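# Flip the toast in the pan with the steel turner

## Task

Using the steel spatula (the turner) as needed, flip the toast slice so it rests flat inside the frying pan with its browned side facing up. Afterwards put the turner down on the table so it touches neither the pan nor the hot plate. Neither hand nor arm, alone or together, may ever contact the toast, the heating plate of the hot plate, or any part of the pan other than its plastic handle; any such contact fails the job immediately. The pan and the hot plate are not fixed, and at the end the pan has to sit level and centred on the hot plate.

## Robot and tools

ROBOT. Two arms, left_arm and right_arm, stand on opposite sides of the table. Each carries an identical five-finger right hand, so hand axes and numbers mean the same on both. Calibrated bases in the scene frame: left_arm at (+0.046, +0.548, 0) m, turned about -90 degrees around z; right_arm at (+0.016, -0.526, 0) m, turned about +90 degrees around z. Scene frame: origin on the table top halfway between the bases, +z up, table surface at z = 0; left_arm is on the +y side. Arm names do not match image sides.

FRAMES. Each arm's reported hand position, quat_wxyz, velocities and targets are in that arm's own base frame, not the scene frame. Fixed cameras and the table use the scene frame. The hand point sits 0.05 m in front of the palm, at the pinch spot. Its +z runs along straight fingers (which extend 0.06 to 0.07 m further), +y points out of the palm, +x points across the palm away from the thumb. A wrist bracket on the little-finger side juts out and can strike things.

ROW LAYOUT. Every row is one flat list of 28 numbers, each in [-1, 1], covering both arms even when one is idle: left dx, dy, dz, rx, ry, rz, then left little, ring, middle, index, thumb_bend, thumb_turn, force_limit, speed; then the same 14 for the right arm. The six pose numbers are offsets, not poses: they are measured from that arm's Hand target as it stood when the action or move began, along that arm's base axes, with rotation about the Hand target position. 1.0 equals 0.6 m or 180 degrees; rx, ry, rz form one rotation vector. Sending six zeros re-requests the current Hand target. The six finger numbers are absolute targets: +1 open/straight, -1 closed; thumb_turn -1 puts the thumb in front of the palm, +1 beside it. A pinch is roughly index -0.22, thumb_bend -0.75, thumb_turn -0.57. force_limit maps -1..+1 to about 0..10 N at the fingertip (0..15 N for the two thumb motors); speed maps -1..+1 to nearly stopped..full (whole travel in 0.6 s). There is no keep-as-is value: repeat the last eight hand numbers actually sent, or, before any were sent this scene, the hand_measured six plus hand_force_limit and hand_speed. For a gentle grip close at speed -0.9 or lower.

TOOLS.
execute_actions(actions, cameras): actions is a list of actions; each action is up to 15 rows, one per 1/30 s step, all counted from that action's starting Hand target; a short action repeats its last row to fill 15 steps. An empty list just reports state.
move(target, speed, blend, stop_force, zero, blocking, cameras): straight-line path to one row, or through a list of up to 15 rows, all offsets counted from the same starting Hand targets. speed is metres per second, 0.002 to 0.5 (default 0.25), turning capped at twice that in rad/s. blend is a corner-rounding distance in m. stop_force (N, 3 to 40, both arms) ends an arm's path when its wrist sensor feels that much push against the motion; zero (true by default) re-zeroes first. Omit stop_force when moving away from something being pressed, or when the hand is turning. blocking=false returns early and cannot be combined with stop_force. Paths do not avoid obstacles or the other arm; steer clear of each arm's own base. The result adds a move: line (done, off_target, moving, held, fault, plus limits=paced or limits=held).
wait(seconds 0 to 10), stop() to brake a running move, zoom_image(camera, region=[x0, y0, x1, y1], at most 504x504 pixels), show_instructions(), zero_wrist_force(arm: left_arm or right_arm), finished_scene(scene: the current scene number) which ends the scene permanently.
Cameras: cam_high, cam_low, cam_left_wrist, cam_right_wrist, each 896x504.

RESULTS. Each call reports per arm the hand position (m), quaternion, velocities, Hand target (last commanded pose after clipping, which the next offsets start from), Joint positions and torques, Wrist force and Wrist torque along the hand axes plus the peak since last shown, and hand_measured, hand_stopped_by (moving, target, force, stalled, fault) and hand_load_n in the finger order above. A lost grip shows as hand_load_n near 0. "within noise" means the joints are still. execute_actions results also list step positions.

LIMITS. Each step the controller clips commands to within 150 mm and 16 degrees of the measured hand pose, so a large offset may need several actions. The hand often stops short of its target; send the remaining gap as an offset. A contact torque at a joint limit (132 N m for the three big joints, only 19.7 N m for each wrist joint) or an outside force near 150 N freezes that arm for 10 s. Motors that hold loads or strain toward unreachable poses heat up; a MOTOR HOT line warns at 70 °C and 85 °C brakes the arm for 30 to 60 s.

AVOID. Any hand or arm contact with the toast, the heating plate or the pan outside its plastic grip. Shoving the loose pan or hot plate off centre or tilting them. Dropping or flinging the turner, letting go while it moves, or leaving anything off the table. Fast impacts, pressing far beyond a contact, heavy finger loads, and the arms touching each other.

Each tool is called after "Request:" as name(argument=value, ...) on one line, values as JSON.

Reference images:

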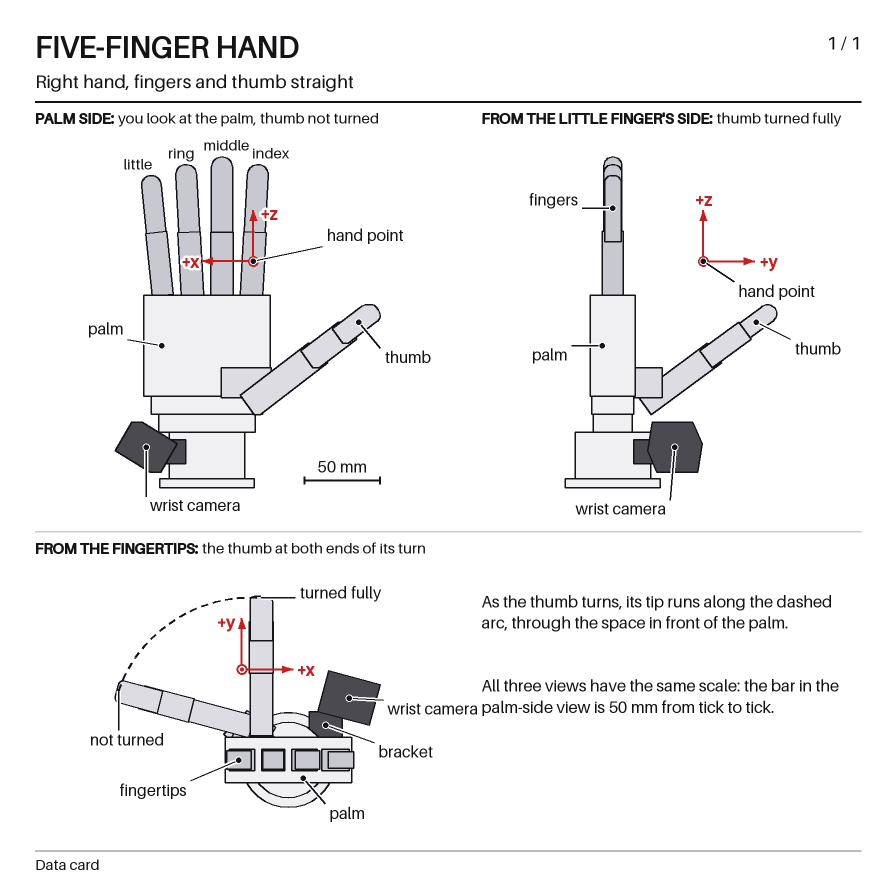

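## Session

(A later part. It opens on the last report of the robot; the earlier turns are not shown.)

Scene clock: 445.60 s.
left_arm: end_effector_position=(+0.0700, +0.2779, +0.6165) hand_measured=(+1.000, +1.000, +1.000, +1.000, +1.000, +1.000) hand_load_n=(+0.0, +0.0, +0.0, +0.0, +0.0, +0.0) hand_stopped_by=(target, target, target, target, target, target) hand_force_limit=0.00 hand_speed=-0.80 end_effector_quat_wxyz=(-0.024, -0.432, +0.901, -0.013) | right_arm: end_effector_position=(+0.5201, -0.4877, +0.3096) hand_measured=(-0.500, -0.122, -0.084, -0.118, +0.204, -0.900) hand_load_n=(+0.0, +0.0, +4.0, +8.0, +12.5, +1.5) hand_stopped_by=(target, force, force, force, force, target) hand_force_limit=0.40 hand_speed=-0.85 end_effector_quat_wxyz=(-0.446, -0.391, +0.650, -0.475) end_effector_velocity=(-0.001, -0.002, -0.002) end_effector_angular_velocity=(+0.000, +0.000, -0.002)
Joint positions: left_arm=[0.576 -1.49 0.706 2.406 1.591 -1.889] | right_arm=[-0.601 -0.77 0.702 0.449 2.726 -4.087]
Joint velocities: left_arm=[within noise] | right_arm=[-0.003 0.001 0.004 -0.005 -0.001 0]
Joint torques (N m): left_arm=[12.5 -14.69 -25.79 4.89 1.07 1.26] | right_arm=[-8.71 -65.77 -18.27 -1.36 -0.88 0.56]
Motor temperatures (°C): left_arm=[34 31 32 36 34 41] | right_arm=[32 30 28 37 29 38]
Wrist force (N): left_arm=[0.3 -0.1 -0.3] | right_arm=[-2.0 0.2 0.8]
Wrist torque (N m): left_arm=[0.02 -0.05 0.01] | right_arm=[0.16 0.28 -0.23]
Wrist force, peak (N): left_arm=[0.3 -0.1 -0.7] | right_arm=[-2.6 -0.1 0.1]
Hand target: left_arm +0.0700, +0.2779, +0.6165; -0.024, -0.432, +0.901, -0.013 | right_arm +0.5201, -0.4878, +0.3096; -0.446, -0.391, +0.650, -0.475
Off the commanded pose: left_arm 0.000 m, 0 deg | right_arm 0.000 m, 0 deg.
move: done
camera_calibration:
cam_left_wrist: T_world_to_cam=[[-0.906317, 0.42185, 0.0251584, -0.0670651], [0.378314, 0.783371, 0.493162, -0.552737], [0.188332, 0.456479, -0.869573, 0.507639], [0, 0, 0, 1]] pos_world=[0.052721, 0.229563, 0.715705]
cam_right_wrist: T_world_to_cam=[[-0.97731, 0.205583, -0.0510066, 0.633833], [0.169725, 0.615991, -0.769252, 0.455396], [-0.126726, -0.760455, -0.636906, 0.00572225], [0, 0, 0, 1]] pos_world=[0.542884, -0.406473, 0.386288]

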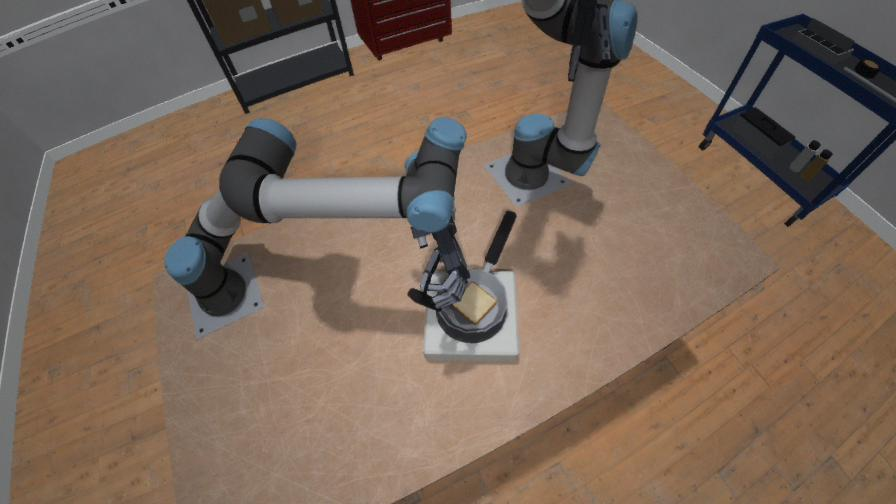

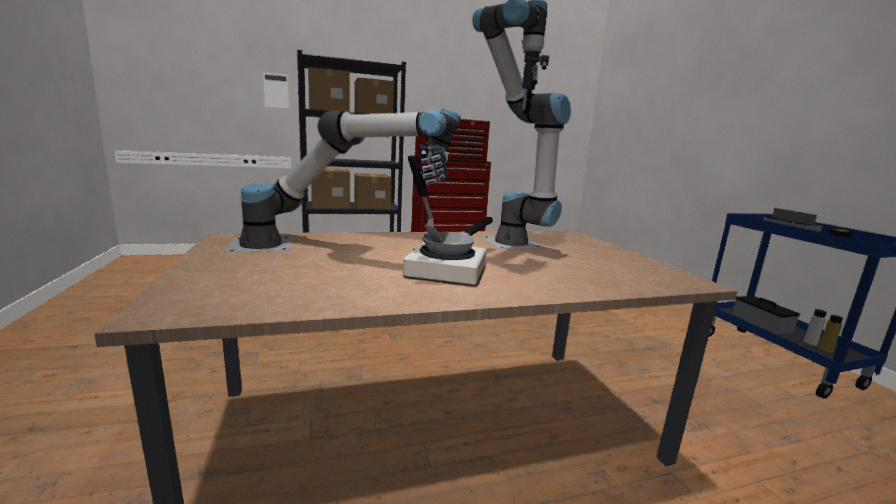

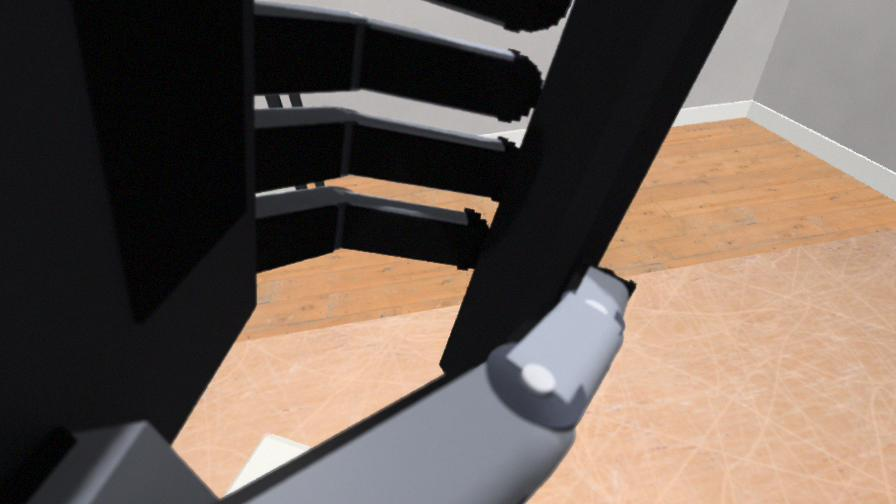

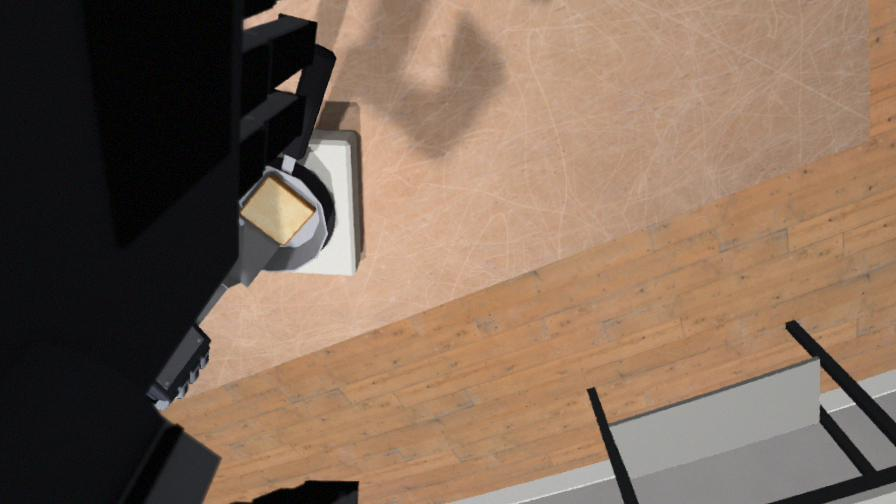

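Request:
move(target=[[0,0,0,0,0,0,1,1,1,1,1,1,0,-0.8,-0.03,-0.02,0.17,0,0,0,-0.5,-0.5,-0.5,-0.5,-0.75,-0.9,0.4,-0.85],[0,0,0,0,0,0,1,1,1,1,1,1,0,-0.8,0.0855,-0.1538,0.17,0,0,0.261,-0.5,-0.5,-0.5,-0.5,-0.75,-0.9,0.4,-0.85]], speed=0.18, blend=0.02)

Request:
zoom_image(camera="cam_high", region=[420, 240, 540, 360])

Request:
zoom_image(camera="cam_right_wrist", region=[180, 120, 380, 320])

Request:
zoom_image(camera="cam_low", region=[390, 150, 510, 290])

Scene clock: 451.37 s.
left_arm: end_effector_position=(+0.0700, +0.2779, +0.6165) hand_measured=(+1.000, +1.000, +1.000, +1.000, +1.000, +1.000) hand_load_n=(+0.0, +0.0, +0.0, +0.0, +0.0, +0.0) hand_stopped_by=(target, target, target, target, target, target) hand_force_limit=0.00 hand_speed=-0.80 end_effector_quat_wxyz=(-0.024, -0.432, +0.901, -0.013) | right_arm: end_effector_position=(+0.5714, -0.5801, +0.4116) hand_measured=(-0.500, -0.122, -0.084, -0.118, +0.204, -0.900) hand_load_n=(+0.0, +0.0, +4.0, +8.0, +12.5, +1.5) hand_stopped_by=(target, force, force, force, force, target) hand_force_limit=0.40 hand_speed=-0.85 end_effector_quat_wxyz=(+0.220, +0.618, -0.440, +0.614)
Joint positions: left_arm=[0.576 -1.49 0.706 2.406 1.591 -1.889] | right_arm=[-0.868 -1.069 0.921 0.3 1.664 -4.423]
Joint velocities: within noise
Joint torques (N m): left_arm=[12.13 -16.04 -24.48 4.77 0.98 1.03] | right_arm=[4.94 -44.34 -39.9 0.45 -1.08 1.91]
Motor temperatures (°C): left_arm=[34 31 32 36 34 41] | right_arm=[32 30 28 37 29 38]
Wrist force (N): left_arm=[0.0 0.0 -0.2] | right_arm=[-2.5 0.2 0.9]
Wrist torque (N m): left_arm=[0.02 0.01 -0.02] | right_arm=[0.19 0.34 -0.26]
Wrist force, peak (N): left_arm=[0.5 -0.4 -0.6] | right_arm=[-4.1 0.1 0.7]
Hand target: left_arm +0.0700, +0.2779, +0.6165; -0.024, -0.432, +0.901, -0.013 | right_arm +0.5714, -0.5800, +0.4116; +0.220, +0.618, -0.440, +0.614
Off the commanded pose: left_arm 0.000 m, 0 deg | right_arm 0.000 m, 0 deg.
move: done
camera_calibration:
cam_left_wrist: T_world_to_cam=[[-0.906317, 0.42185, 0.0251583, -0.067065], [0.378314, 0.783371, 0.493163, -0.552737], [0.188332, 0.456479, -0.869573, 0.507638], [0, 0, 0, 1]] pos_world=[0.0527211, 0.229563, 0.715705]
cam_right_wrist: T_world_to_cam=[[-0.817146, -0.574167, -0.0510428, 0.164295], [-0.334427, 0.544343, -0.769317, 0.828622], [0.469501, -0.611574, -0.636825, -0.247426], [0, 0, 0, 1]] pos_world=[0.527533, -0.508042, 0.488292]

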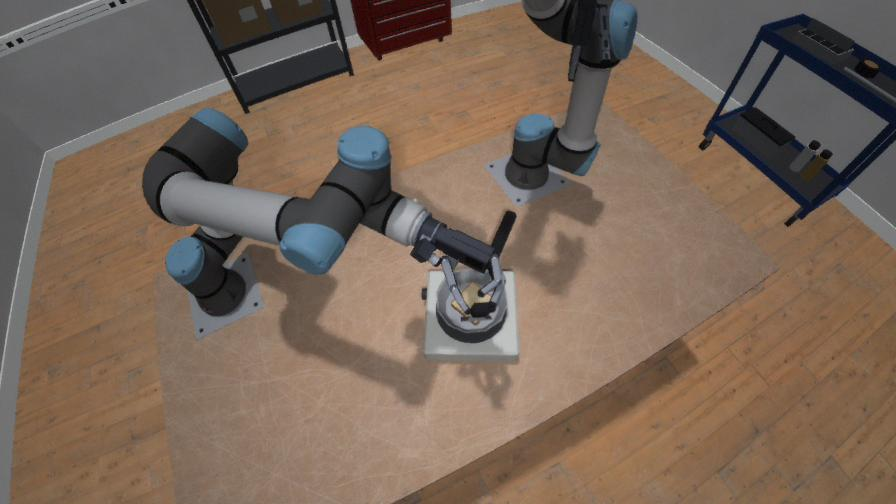

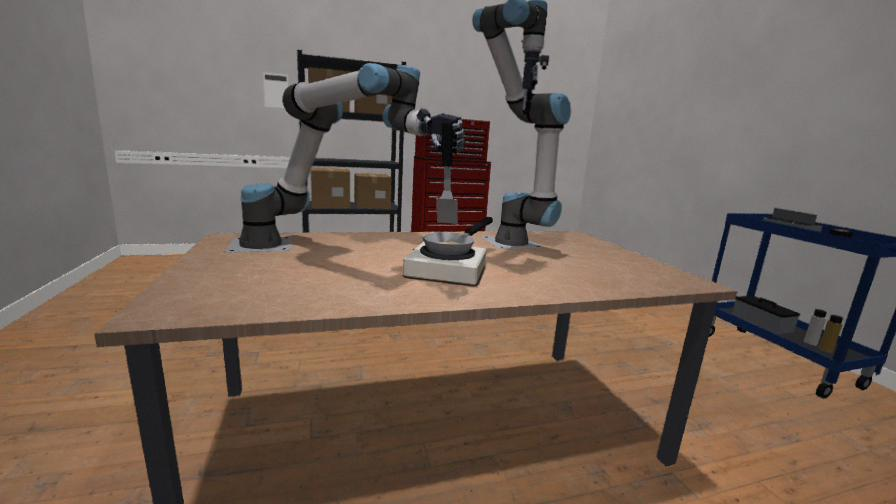

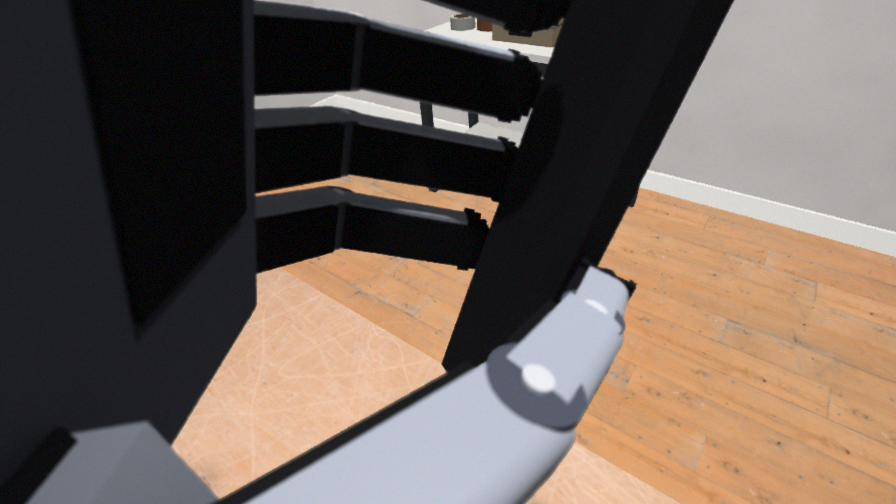

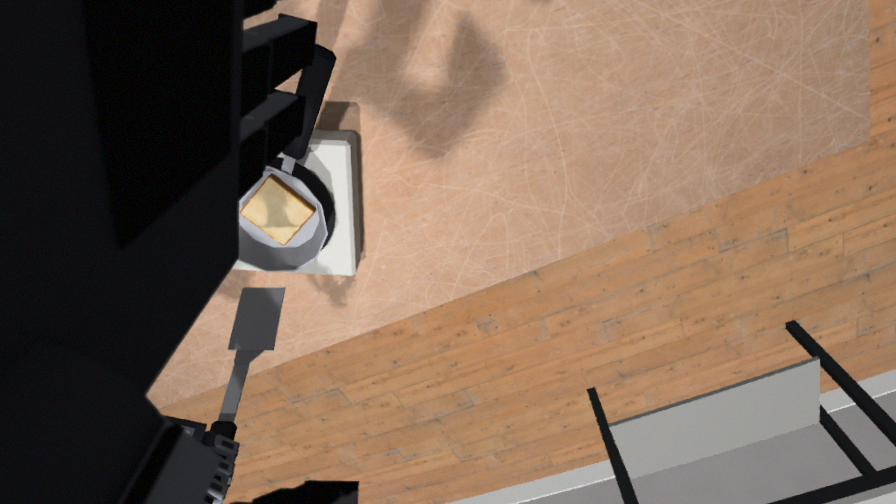

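Scaled by 4.200 from the camera's 896x504 image, which has a finer 1280x720 frame.

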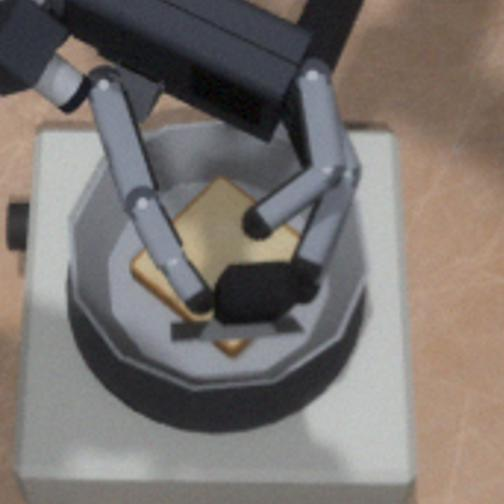

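Scaled by 2.520 from the camera's 896x504 image, which has a finer 1280x720 frame.

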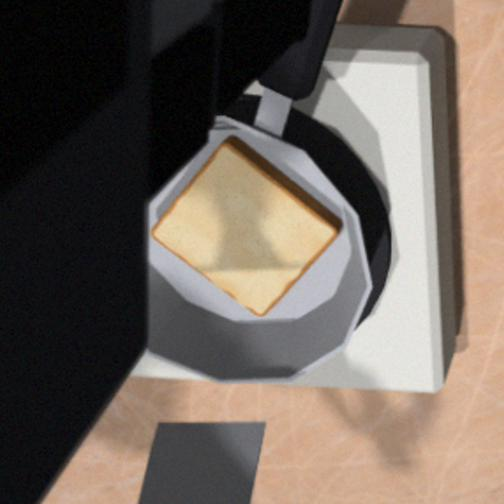

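Scaled by 3.600 from the camera's 896x504 image, which has a finer 1280x720 frame.

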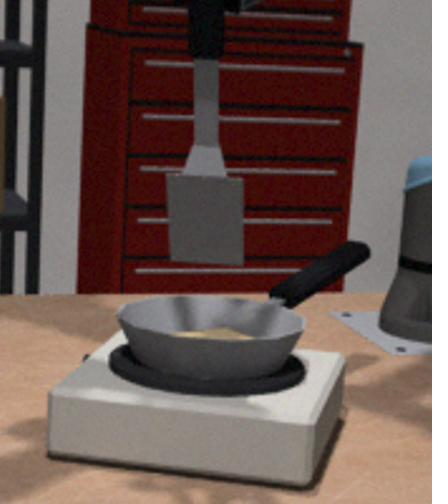

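Request:
move(target=[0,0,0,0,0,0,1,1,1,1,1,1,0,-0.8,0,0,-0.1,0,0,0,-0.5,-0.5,-0.5,-0.5,-0.75,-0.9,0.4,-0.85], speed=0.1)

Request:
zoom_image(camera="cam_high", region=[430, 260, 510, 340])

Request:
zoom_image(camera="cam_right_wrist", region=[200, 140, 340, 280])

Request:
zoom_image(camera="cam_low", region=[410, 200, 490, 270])

Scene clock: 456.60 s.
left_arm: end_effector_position=(+0.0700, +0.2779, +0.6165) hand_measured=(+1.000, +1.000, +1.000, +1.000, +1.000, +1.000) hand_load_n=(+0.0, +0.0, +0.0, +0.0, +0.0, +0.0) hand_stopped_by=(target, target, target, target, target, target) hand_force_limit=0.00 hand_speed=-0.80 end_effector_quat_wxyz=(-0.024, -0.432, +0.901, -0.013) | right_arm: end_effector_position=(+0.5714, -0.5800, +0.3517) hand_measured=(-0.500, -0.122, -0.084, -0.118, +0.204, -0.900) hand_load_n=(+0.0, +0.0, +4.0, +8.0, +12.5, +1.5) hand_stopped_by=(target, force, force, force, force, target) hand_force_limit=0.40 hand_speed=-0.85 end_effector_quat_wxyz=(+0.220, +0.618, -0.440, +0.614)
Joint positions: left_arm=[0.576 -1.49 0.706 2.406 1.591 -1.889] | right_arm=[-0.868 -1.081 1.092 0.14 1.664 -4.423]
Joint velocities: within noise
Joint torques (N m): left_arm=[12.42 -15.7 -26.05 4.62 1.19 0.63] | right_arm=[-2.45 -55.23 -31.01 -1.02 -1.34 -1.61]
Motor temperatures (°C): left_arm=[34 31 32 36 34 41] | right_arm=[32 30 28 37 29 38]
Wrist force (N): left_arm=[0.1 -0.3 0.0] | right_arm=[-2.3 0.2 0.9]
Wrist torque (N m): left_arm=[-0.03 -0.01 -0.02] | right_arm=[0.18 0.31 -0.20]
Wrist force, peak (N): left_arm=[0.6 -0.1 -0.6] | right_arm=[-3.3 0.7 0.8]
Hand target: left_arm +0.0700, +0.2779, +0.6165; -0.024, -0.432, +0.901, -0.013 | right_arm +0.5714, -0.5800, +0.3516; +0.220, +0.618, -0.440, +0.614
Off the commanded pose: left_arm 0.000 m, 0 deg | right_arm 0.000 m, 0 deg.
move: done
camera_calibration:
cam_left_wrist: T_world_to_cam=[[-0.906317, 0.42185, 0.0251584, -0.0670651], [0.378314, 0.783371, 0.493162, -0.552737], [0.188332, 0.456479, -0.869573, 0.507639], [0, 0, 0, 1]] pos_world=[0.052721, 0.229563, 0.715705]
cam_right_wrist: T_world_to_cam=[[-0.817025, -0.574334, -0.0510898, 0.161175], [-0.334544, 0.544339, -0.769269, 0.782513], [0.469628, -0.611421, -0.636879, -0.285595], [0, 0, 0, 1]] pos_world=[0.527592, -0.508003, 0.428308]

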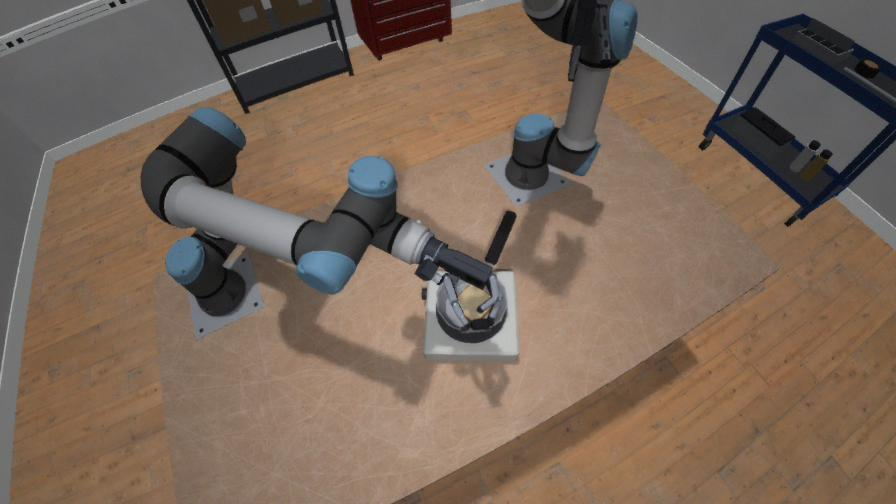

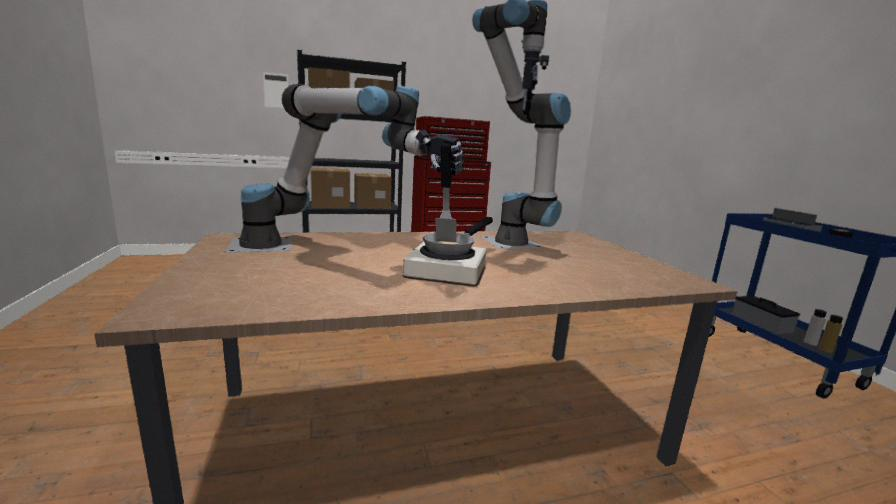

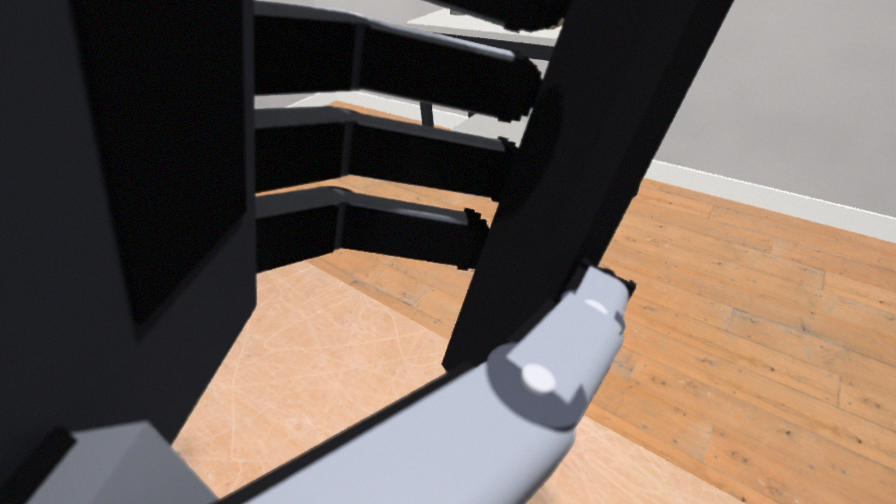

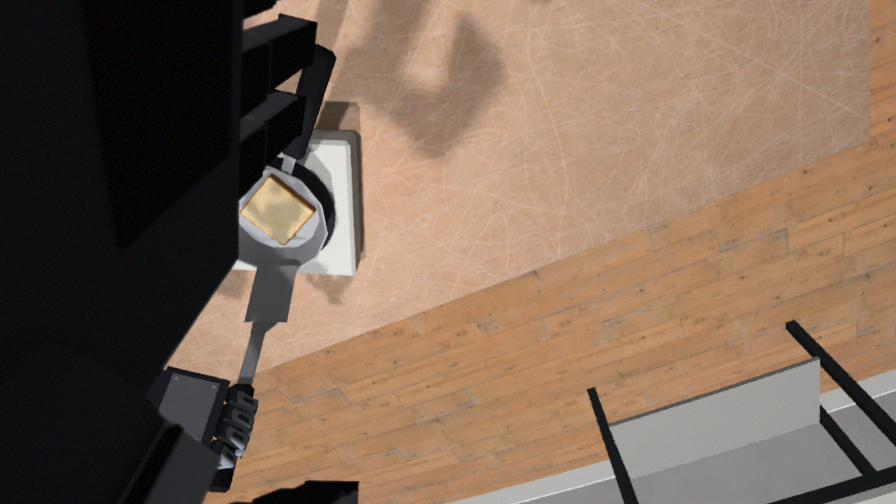

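Scaled by 6.300 from the camera's 896x504 image, which has a finer 1280x720 frame.

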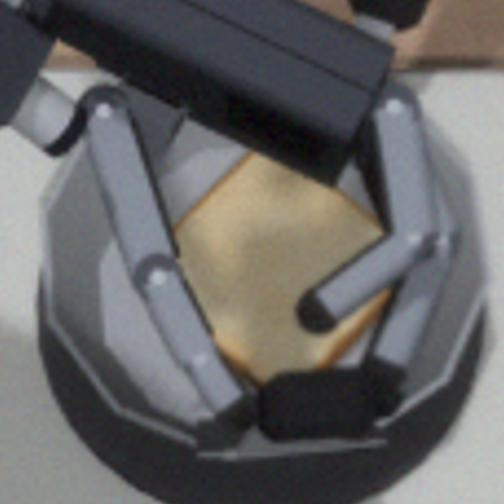

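Scaled by 3.600 from the camera's 896x504 image, which has a finer 1280x720 frame.

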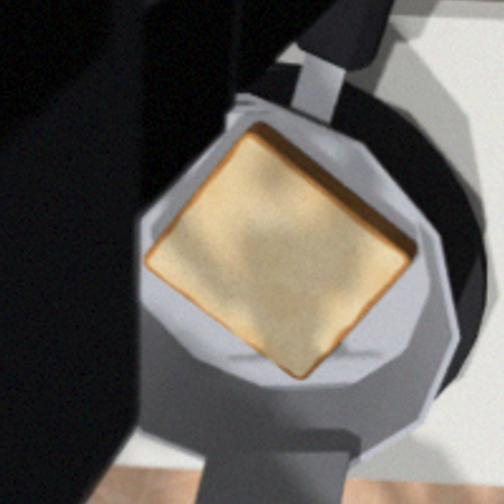

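Scaled by 6.300 from the camera's 896x504 image, which has a finer 1280x720 frame.

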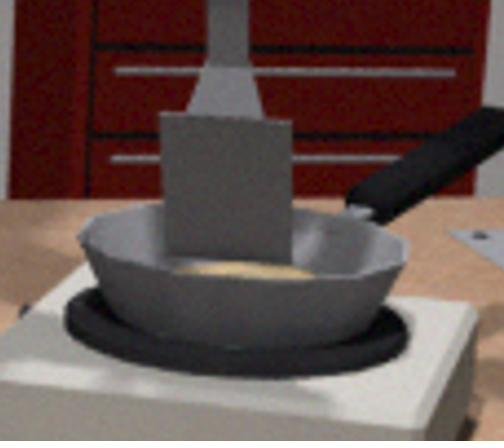

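Request:
move(target=[0,0,0,0,0,0,1,1,1,1,1,1,0,-0.8,0.0115,0.0457,0,0,0,0,-0.5,-0.5,-0.5,-0.5,-0.75,-0.9,0.4,-0.85], speed=0.1, cameras=[])

Request:
move(target=[0,0,0,0,0,0,1,1,1,1,1,1,0,-0.8,0,0,-0.075,0,0,0,-0.5,-0.5,-0.5,-0.5,-0.75,-0.9,0.4,-0.85], speed=0.025, stop_force=4)

Request:
zoom_image(camera="cam_high", region=[430, 260, 510, 340])

Request:
zoom_image(camera="cam_right_wrist", region=[200, 140, 340, 280])

Request:
zoom_image(camera="cam_low", region=[410, 200, 490, 270])

Scene clock: 460.23 s.
left_arm: end_effector_position=(+0.0700, +0.2779, +0.6165) hand_measured=(+1.000, +1.000, +1.000, +1.000, +1.000, +1.000) hand_load_n=(+0.0, +0.0, +0.0, +0.0, +0.0, +0.0) hand_stopped_by=(target, target, target, target, target, target) hand_force_limit=0.00 hand_speed=-0.80 end_effector_quat_wxyz=(-0.024, -0.432, +0.901, -0.013) | right_arm: end_effector_position=(+0.5784, -0.5525, +0.3516) hand_measured=(-0.500, -0.122, -0.084, -0.118, +0.204, -0.900) hand_load_n=(+0.0, +0.0, +4.0, +8.5, +12.5, +1.5) hand_stopped_by=(target, force, force, force, force, target) hand_force_limit=0.40 hand_speed=-0.85 end_effector_quat_wxyz=(+0.220, +0.618, -0.440, +0.614) end_effector_velocity=(+0.000, -0.003, +0.001) end_effector_angular_velocity=(-0.001, -0.002, +0.001)
Joint positions: left_arm=[0.576 -1.49 0.706 2.406 1.591 -1.889] | right_arm=[-0.827 -1.108 1.133 0.127 1.705 -4.417]
Joint velocities: left_arm=[within noise] | right_arm=[-0.004 0.002 -0.005 0 -0.006 0]
Joint torques (N m): left_arm=[11.16 -15.51 -25.87 4.82 0.94 0.67] | right_arm=[-7.3 -43.55 -39.28 -1.9 -1.3 -0.21]
Motor temperatures (°C): left_arm=[34 31 32 36 34 41] | right_arm=[32 30 28 37 29 38]
Wrist force (N): left_arm=[0.5 -0.3 -0.2] | right_arm=[-2.3 0.6 0.8]
Wrist torque (N m): left_arm=[-0.01 -0.06 0.01] | right_arm=[0.23 0.30 -0.22]
Wrist force, peak (N): left_arm=[0.4 -0.2 -0.7] | right_arm=[-2.1 1.1 1.4]
Hand target: left_arm +0.0700, +0.2779, +0.6165; -0.024, -0.432, +0.901, -0.013 | right_arm +0.5783, -0.5526, +0.3516; +0.220, +0.618, -0.440, +0.614
Off the commanded pose: left_arm 0.000 m, 0 deg | right_arm 0.000 m, 0 deg.
move: done
No camera images: "cameras" was empty.

Scene clock: 463.10 s.
left_arm: end_effector_position=(+0.0700, +0.2779, +0.6165) hand_measured=(+1.000, +1.000, +1.000, +1.000, +1.000, +1.000) hand_load_n=(+0.0, +0.0, +0.0, +0.0, +0.0, +0.0) hand_stopped_by=(target, target, target, target, target, target) hand_force_limit=0.00 hand_speed=-0.80 end_effector_quat_wxyz=(-0.024, -0.432, +0.901, -0.013) | right_arm: end_effector_position=(+0.5783, -0.5526, +0.3066) hand_measured=(-0.500, -0.122, -0.084, -0.118, +0.204, -0.900) hand_load_n=(+0.0, +0.0, +6.0, +6.5, +14.0, +2.0) hand_stopped_by=(target, force, force, force, force, target) hand_force_limit=0.40 hand_speed=-0.85 end_effector_quat_wxyz=(+0.220, +0.618, -0.440, +0.614)
Joint positions: left_arm=[0.576 -1.49 0.706 2.406 1.591 -1.889] | right_arm=[-0.827 -1.099 1.235 0.016 1.705 -4.417]
Joint velocities: within noise
Joint torques (N m): left_arm=[12.91 -15.17 -25.83 4.65 0.96 0.66] | right_arm=[-5.8 -54.45 -37.58 0.76 -0.38 -1.48]
Motor temperatures (°C): left_arm=[34 31 32 36 34 41] | right_arm=[32 30 28 37 29 38]
Wrist force (N): left_arm=[0.5 0.1 -0.6] | right_arm=[-0.2 0.1 0.6]
Wrist torque (N m): left_arm=[0.07 -0.05 0.02] | right_arm=[0.23 0.18 -0.05]
Wrist force, peak (N): left_arm=[0.4 0.1 -0.7] | right_arm=[-2.6 0.6 0.9]
Hand target: left_arm +0.0700, +0.2779, +0.6165; -0.024, -0.432, +0.901, -0.013 | right_arm +0.5783, -0.5526, +0.3066; +0.220, +0.618, -0.440, +0.614
Off the commanded pose: left_arm 0.000 m, 0 deg | right_arm 0.000 m, 0 deg.
move: done
camera_calibration:
cam_left_wrist: T_world_to_cam=[[-0.906317, 0.42185, 0.0251584, -0.067065], [0.378314, 0.783371, 0.493162, -0.552737], [0.188332, 0.456479, -0.869573, 0.507639], [0, 0, 0, 1]] pos_world=[0.052721, 0.229563, 0.715705]
cam_right_wrist: T_world_to_cam=[[-0.81706, -0.574286, -0.0510806, 0.180263], [-0.334518, 0.544356, -0.769268, 0.735251], [0.469586, -0.611451, -0.636881, -0.300758], [0, 0, 0, 1]] pos_world=[0.534472, -0.480615, 0.383267]

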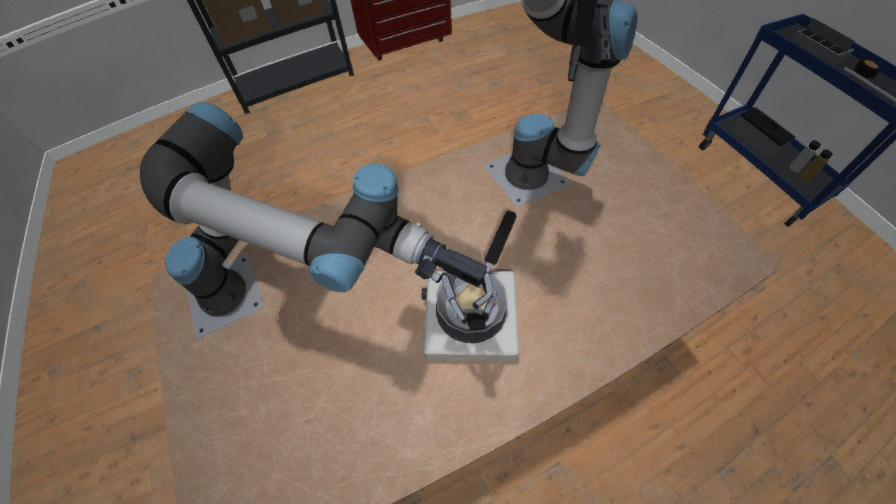

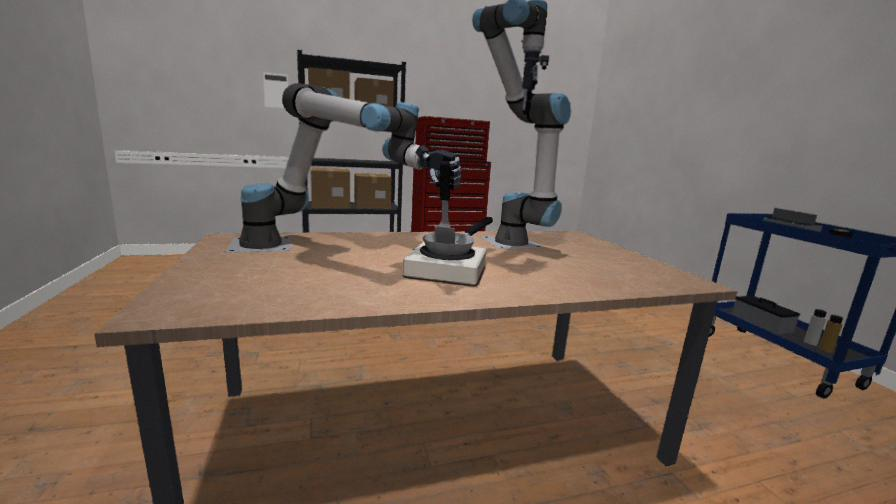

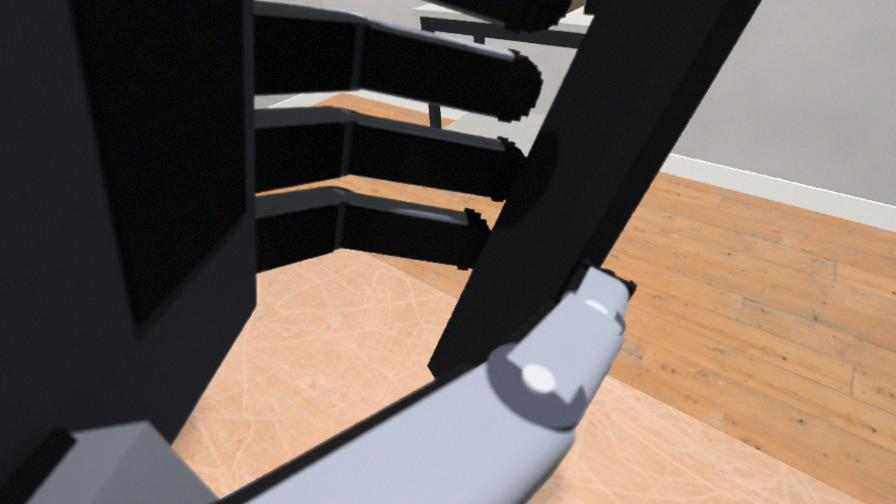

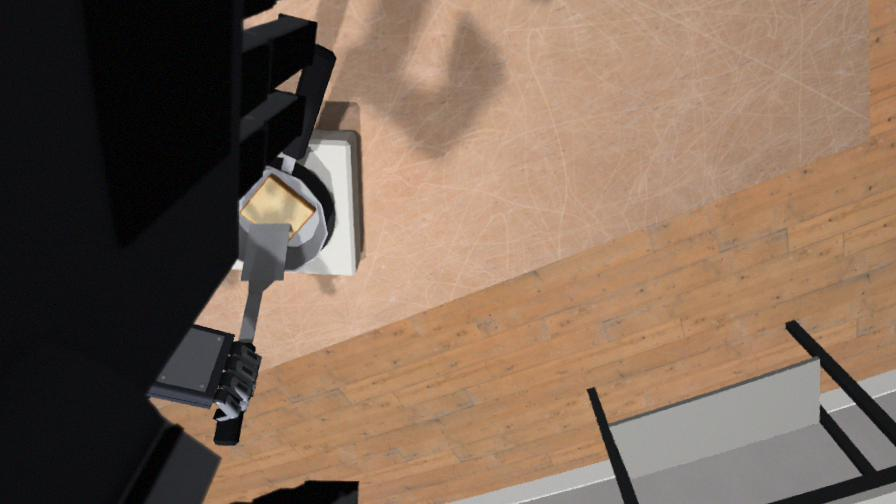

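Scaled by 6.300 from the camera's 896x504 image, which has a finer 1280x720 frame.

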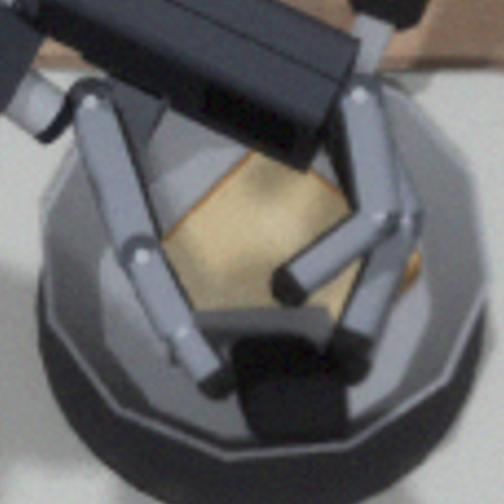

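Scaled by 3.600 from the camera's 896x504 image, which has a finer 1280x720 frame.

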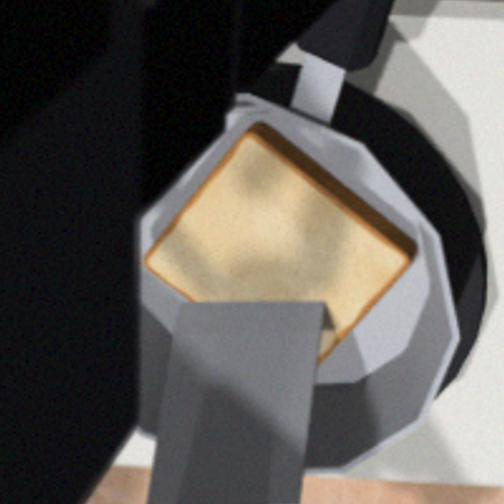

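Scaled by 6.300 from the camera's 896x504 image, which has a finer 1280x720 frame.

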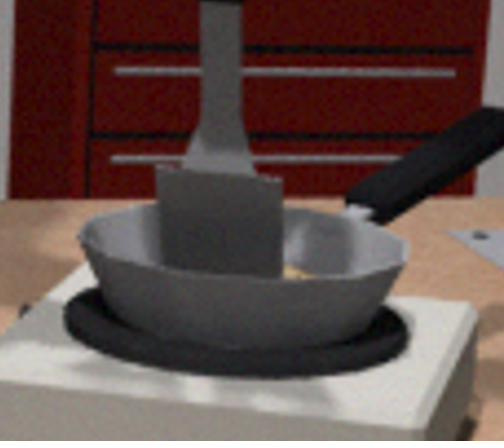

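Request:
move(target=[[0,0,0,0,0,0,1,1,1,1,1,1,0,-0.8,0,0,0.06,0,0,0,-0.5,-0.5,-0.5,-0.5,-0.75,-0.9,0.4,-0.85],[0,0,0,0,0,0,1,1,1,1,1,1,0,-0.8,-0.0205,-0.05,0.06,0,0,0,-0.5,-0.5,-0.5,-0.5,-0.75,-0.9,0.4,-0.85]], speed=0.1)

Request:
zoom_image(camera="cam_high", region=[430, 260, 510, 340])

Request:
zoom_image(camera="cam_right_wrist", region=[200, 140, 340, 280])

Request:
zoom_image(camera="cam_low", region=[410, 200, 490, 270])

Scene clock: 465.57 s.
left_arm: end_effector_position=(+0.0700, +0.2779, +0.6165) hand_measured=(+1.000, +1.000, +1.000, +1.000, +1.000, +1.000) hand_load_n=(+0.0, +0.0, +0.0, +0.0, +0.0, +0.0) hand_stopped_by=(target, target, target, target, target, target) hand_force_limit=0.00 hand_speed=-0.80 end_effector_quat_wxyz=(-0.024, -0.432, +0.901, -0.013) | right_arm: end_effector_position=(+0.5660, -0.5827, +0.3426) hand_measured=(-0.500, -0.122, -0.084, -0.118, +0.204, -0.900) hand_load_n=(+0.0, +0.0, +4.0, +8.5, +12.5, +2.0) hand_stopped_by=(target, force, force, force, force, target) hand_force_limit=0.40 hand_speed=-0.85 end_effector_quat_wxyz=(+0.220, +0.618, -0.440, +0.614) end_effector_velocity=(+0.001, +0.003, -0.001) end_effector_angular_velocity=(+0.002, +0.002, +0.000)
Joint positions: left_arm=[0.576 -1.49 0.706 2.406 1.591 -1.889] | right_arm=[-0.878 -1.088 1.125 0.114 1.654 -4.425]
Joint velocities: left_arm=[within noise] | right_arm=[0.005 -0.002 0.004 0 0.005 0]
Joint torques (N m): left_arm=[11.15 -16.43 -25.24 4.48 0.98 0.68] | right_arm=[8.89 -57.27 -22.11 -2.77 1.12 0.18]
Motor temperatures (°C): left_arm=[34 31 32 36 34 41] | right_arm=[31 30 28 37 29 38]
Wrist force (N): left_arm=[0.5 -0.1 -0.4] | right_arm=[-2.3 -0.2 0.9]
Wrist torque (N m): left_arm=[0.02 -0.06 0.02] | right_arm=[0.16 0.34 -0.15]
Wrist force, peak (N): left_arm=[0.7 -0.1 -0.5] | right_arm=[-3.1 0.1 0.6]
Hand target: left_arm +0.0700, +0.2779, +0.6165; -0.024, -0.432, +0.901, -0.013 | right_arm +0.5660, -0.5826, +0.3426; +0.220, +0.618, -0.440, +0.614
Off the commanded pose: left_arm 0.000 m, 0 deg | right_arm 0.000 m, 0 deg.
move: done
camera_calibration:
cam_left_wrist: T_world_to_cam=[[-0.906317, 0.42185, 0.0251583, -0.067065], [0.378314, 0.783371, 0.493162, -0.552737], [0.188332, 0.456479, -0.869574, 0.507639], [0, 0, 0, 1]] pos_world=[0.052721, 0.229563, 0.715705]
cam_right_wrist: T_world_to_cam=[[-0.817075, -0.57428, -0.0509093, 0.154752], [-0.334667, 0.544348, -0.769209, 0.77525], [0.469454, -0.611464, -0.636966, -0.290308], [0, 0, 0, 1]] pos_world=[0.522181, -0.510647, 0.419292]

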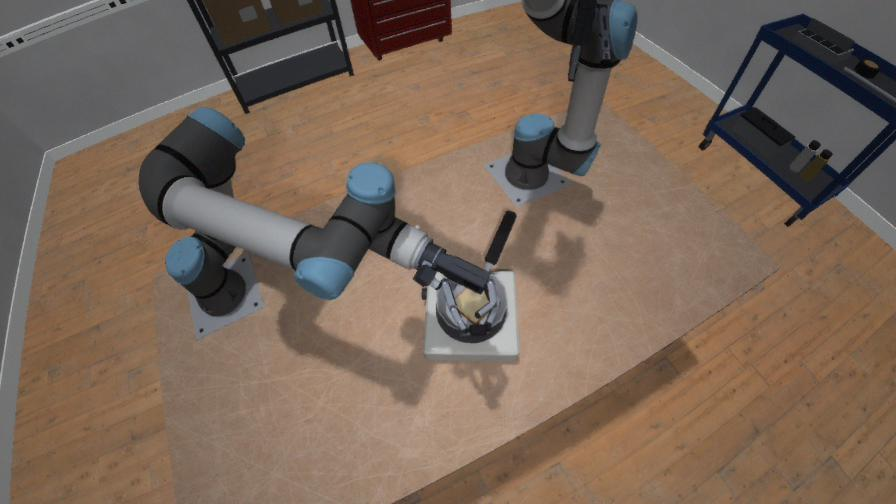

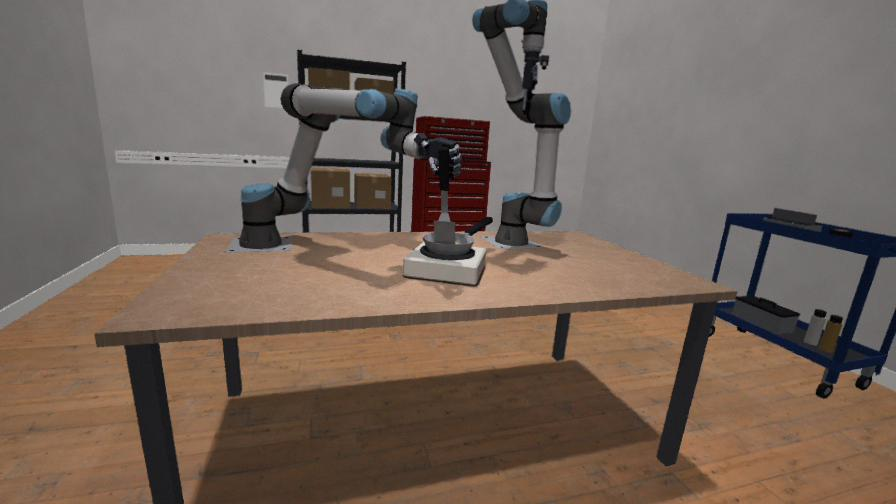

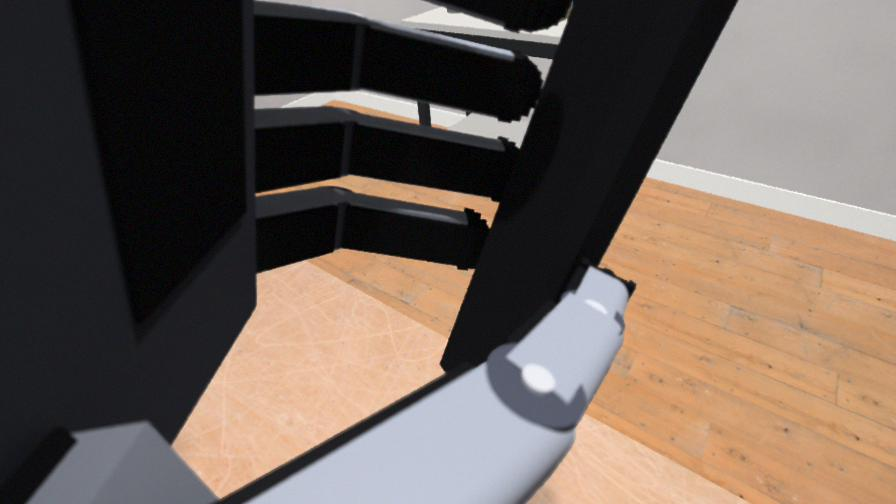

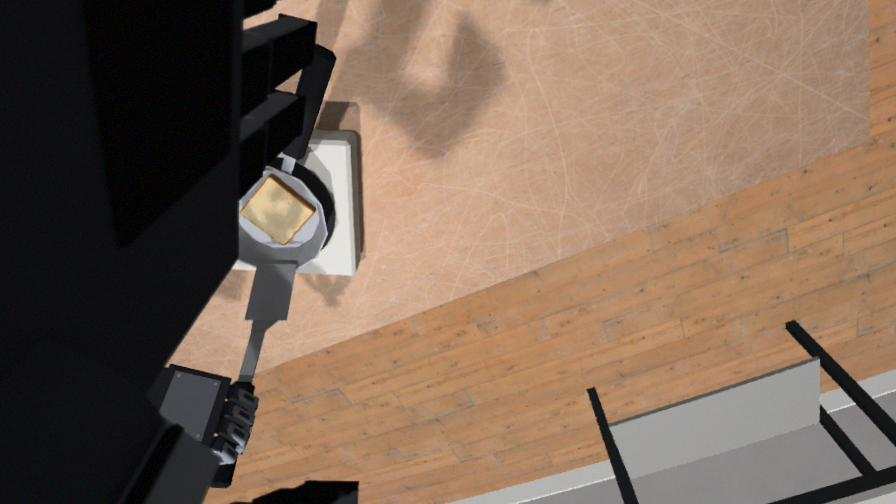

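Scaled by 6.300 from the camera's 896x504 image, which has a finer 1280x720 frame.

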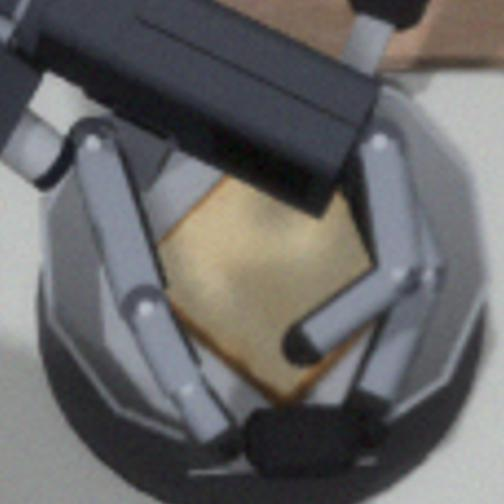

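Scaled by 3.600 from the camera's 896x504 image, which has a finer 1280x720 frame.

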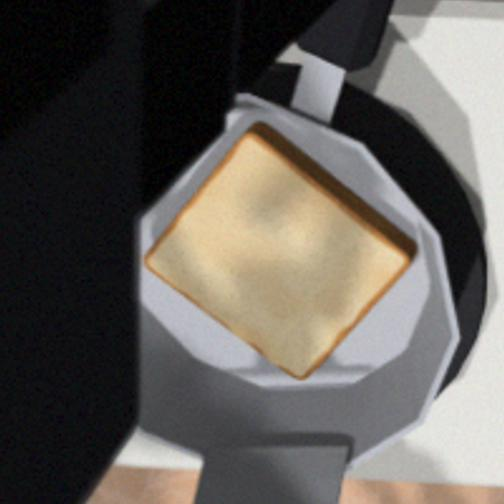

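Scaled by 6.300 from the camera's 896x504 image, which has a finer 1280x720 frame.

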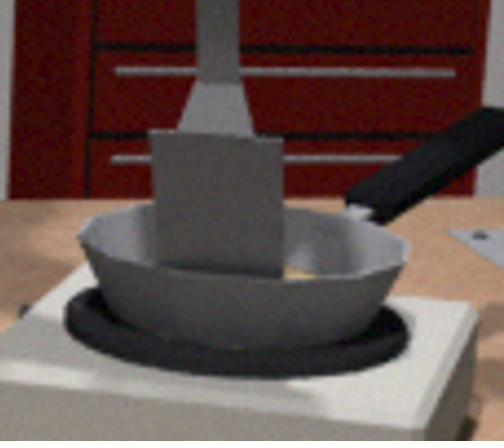

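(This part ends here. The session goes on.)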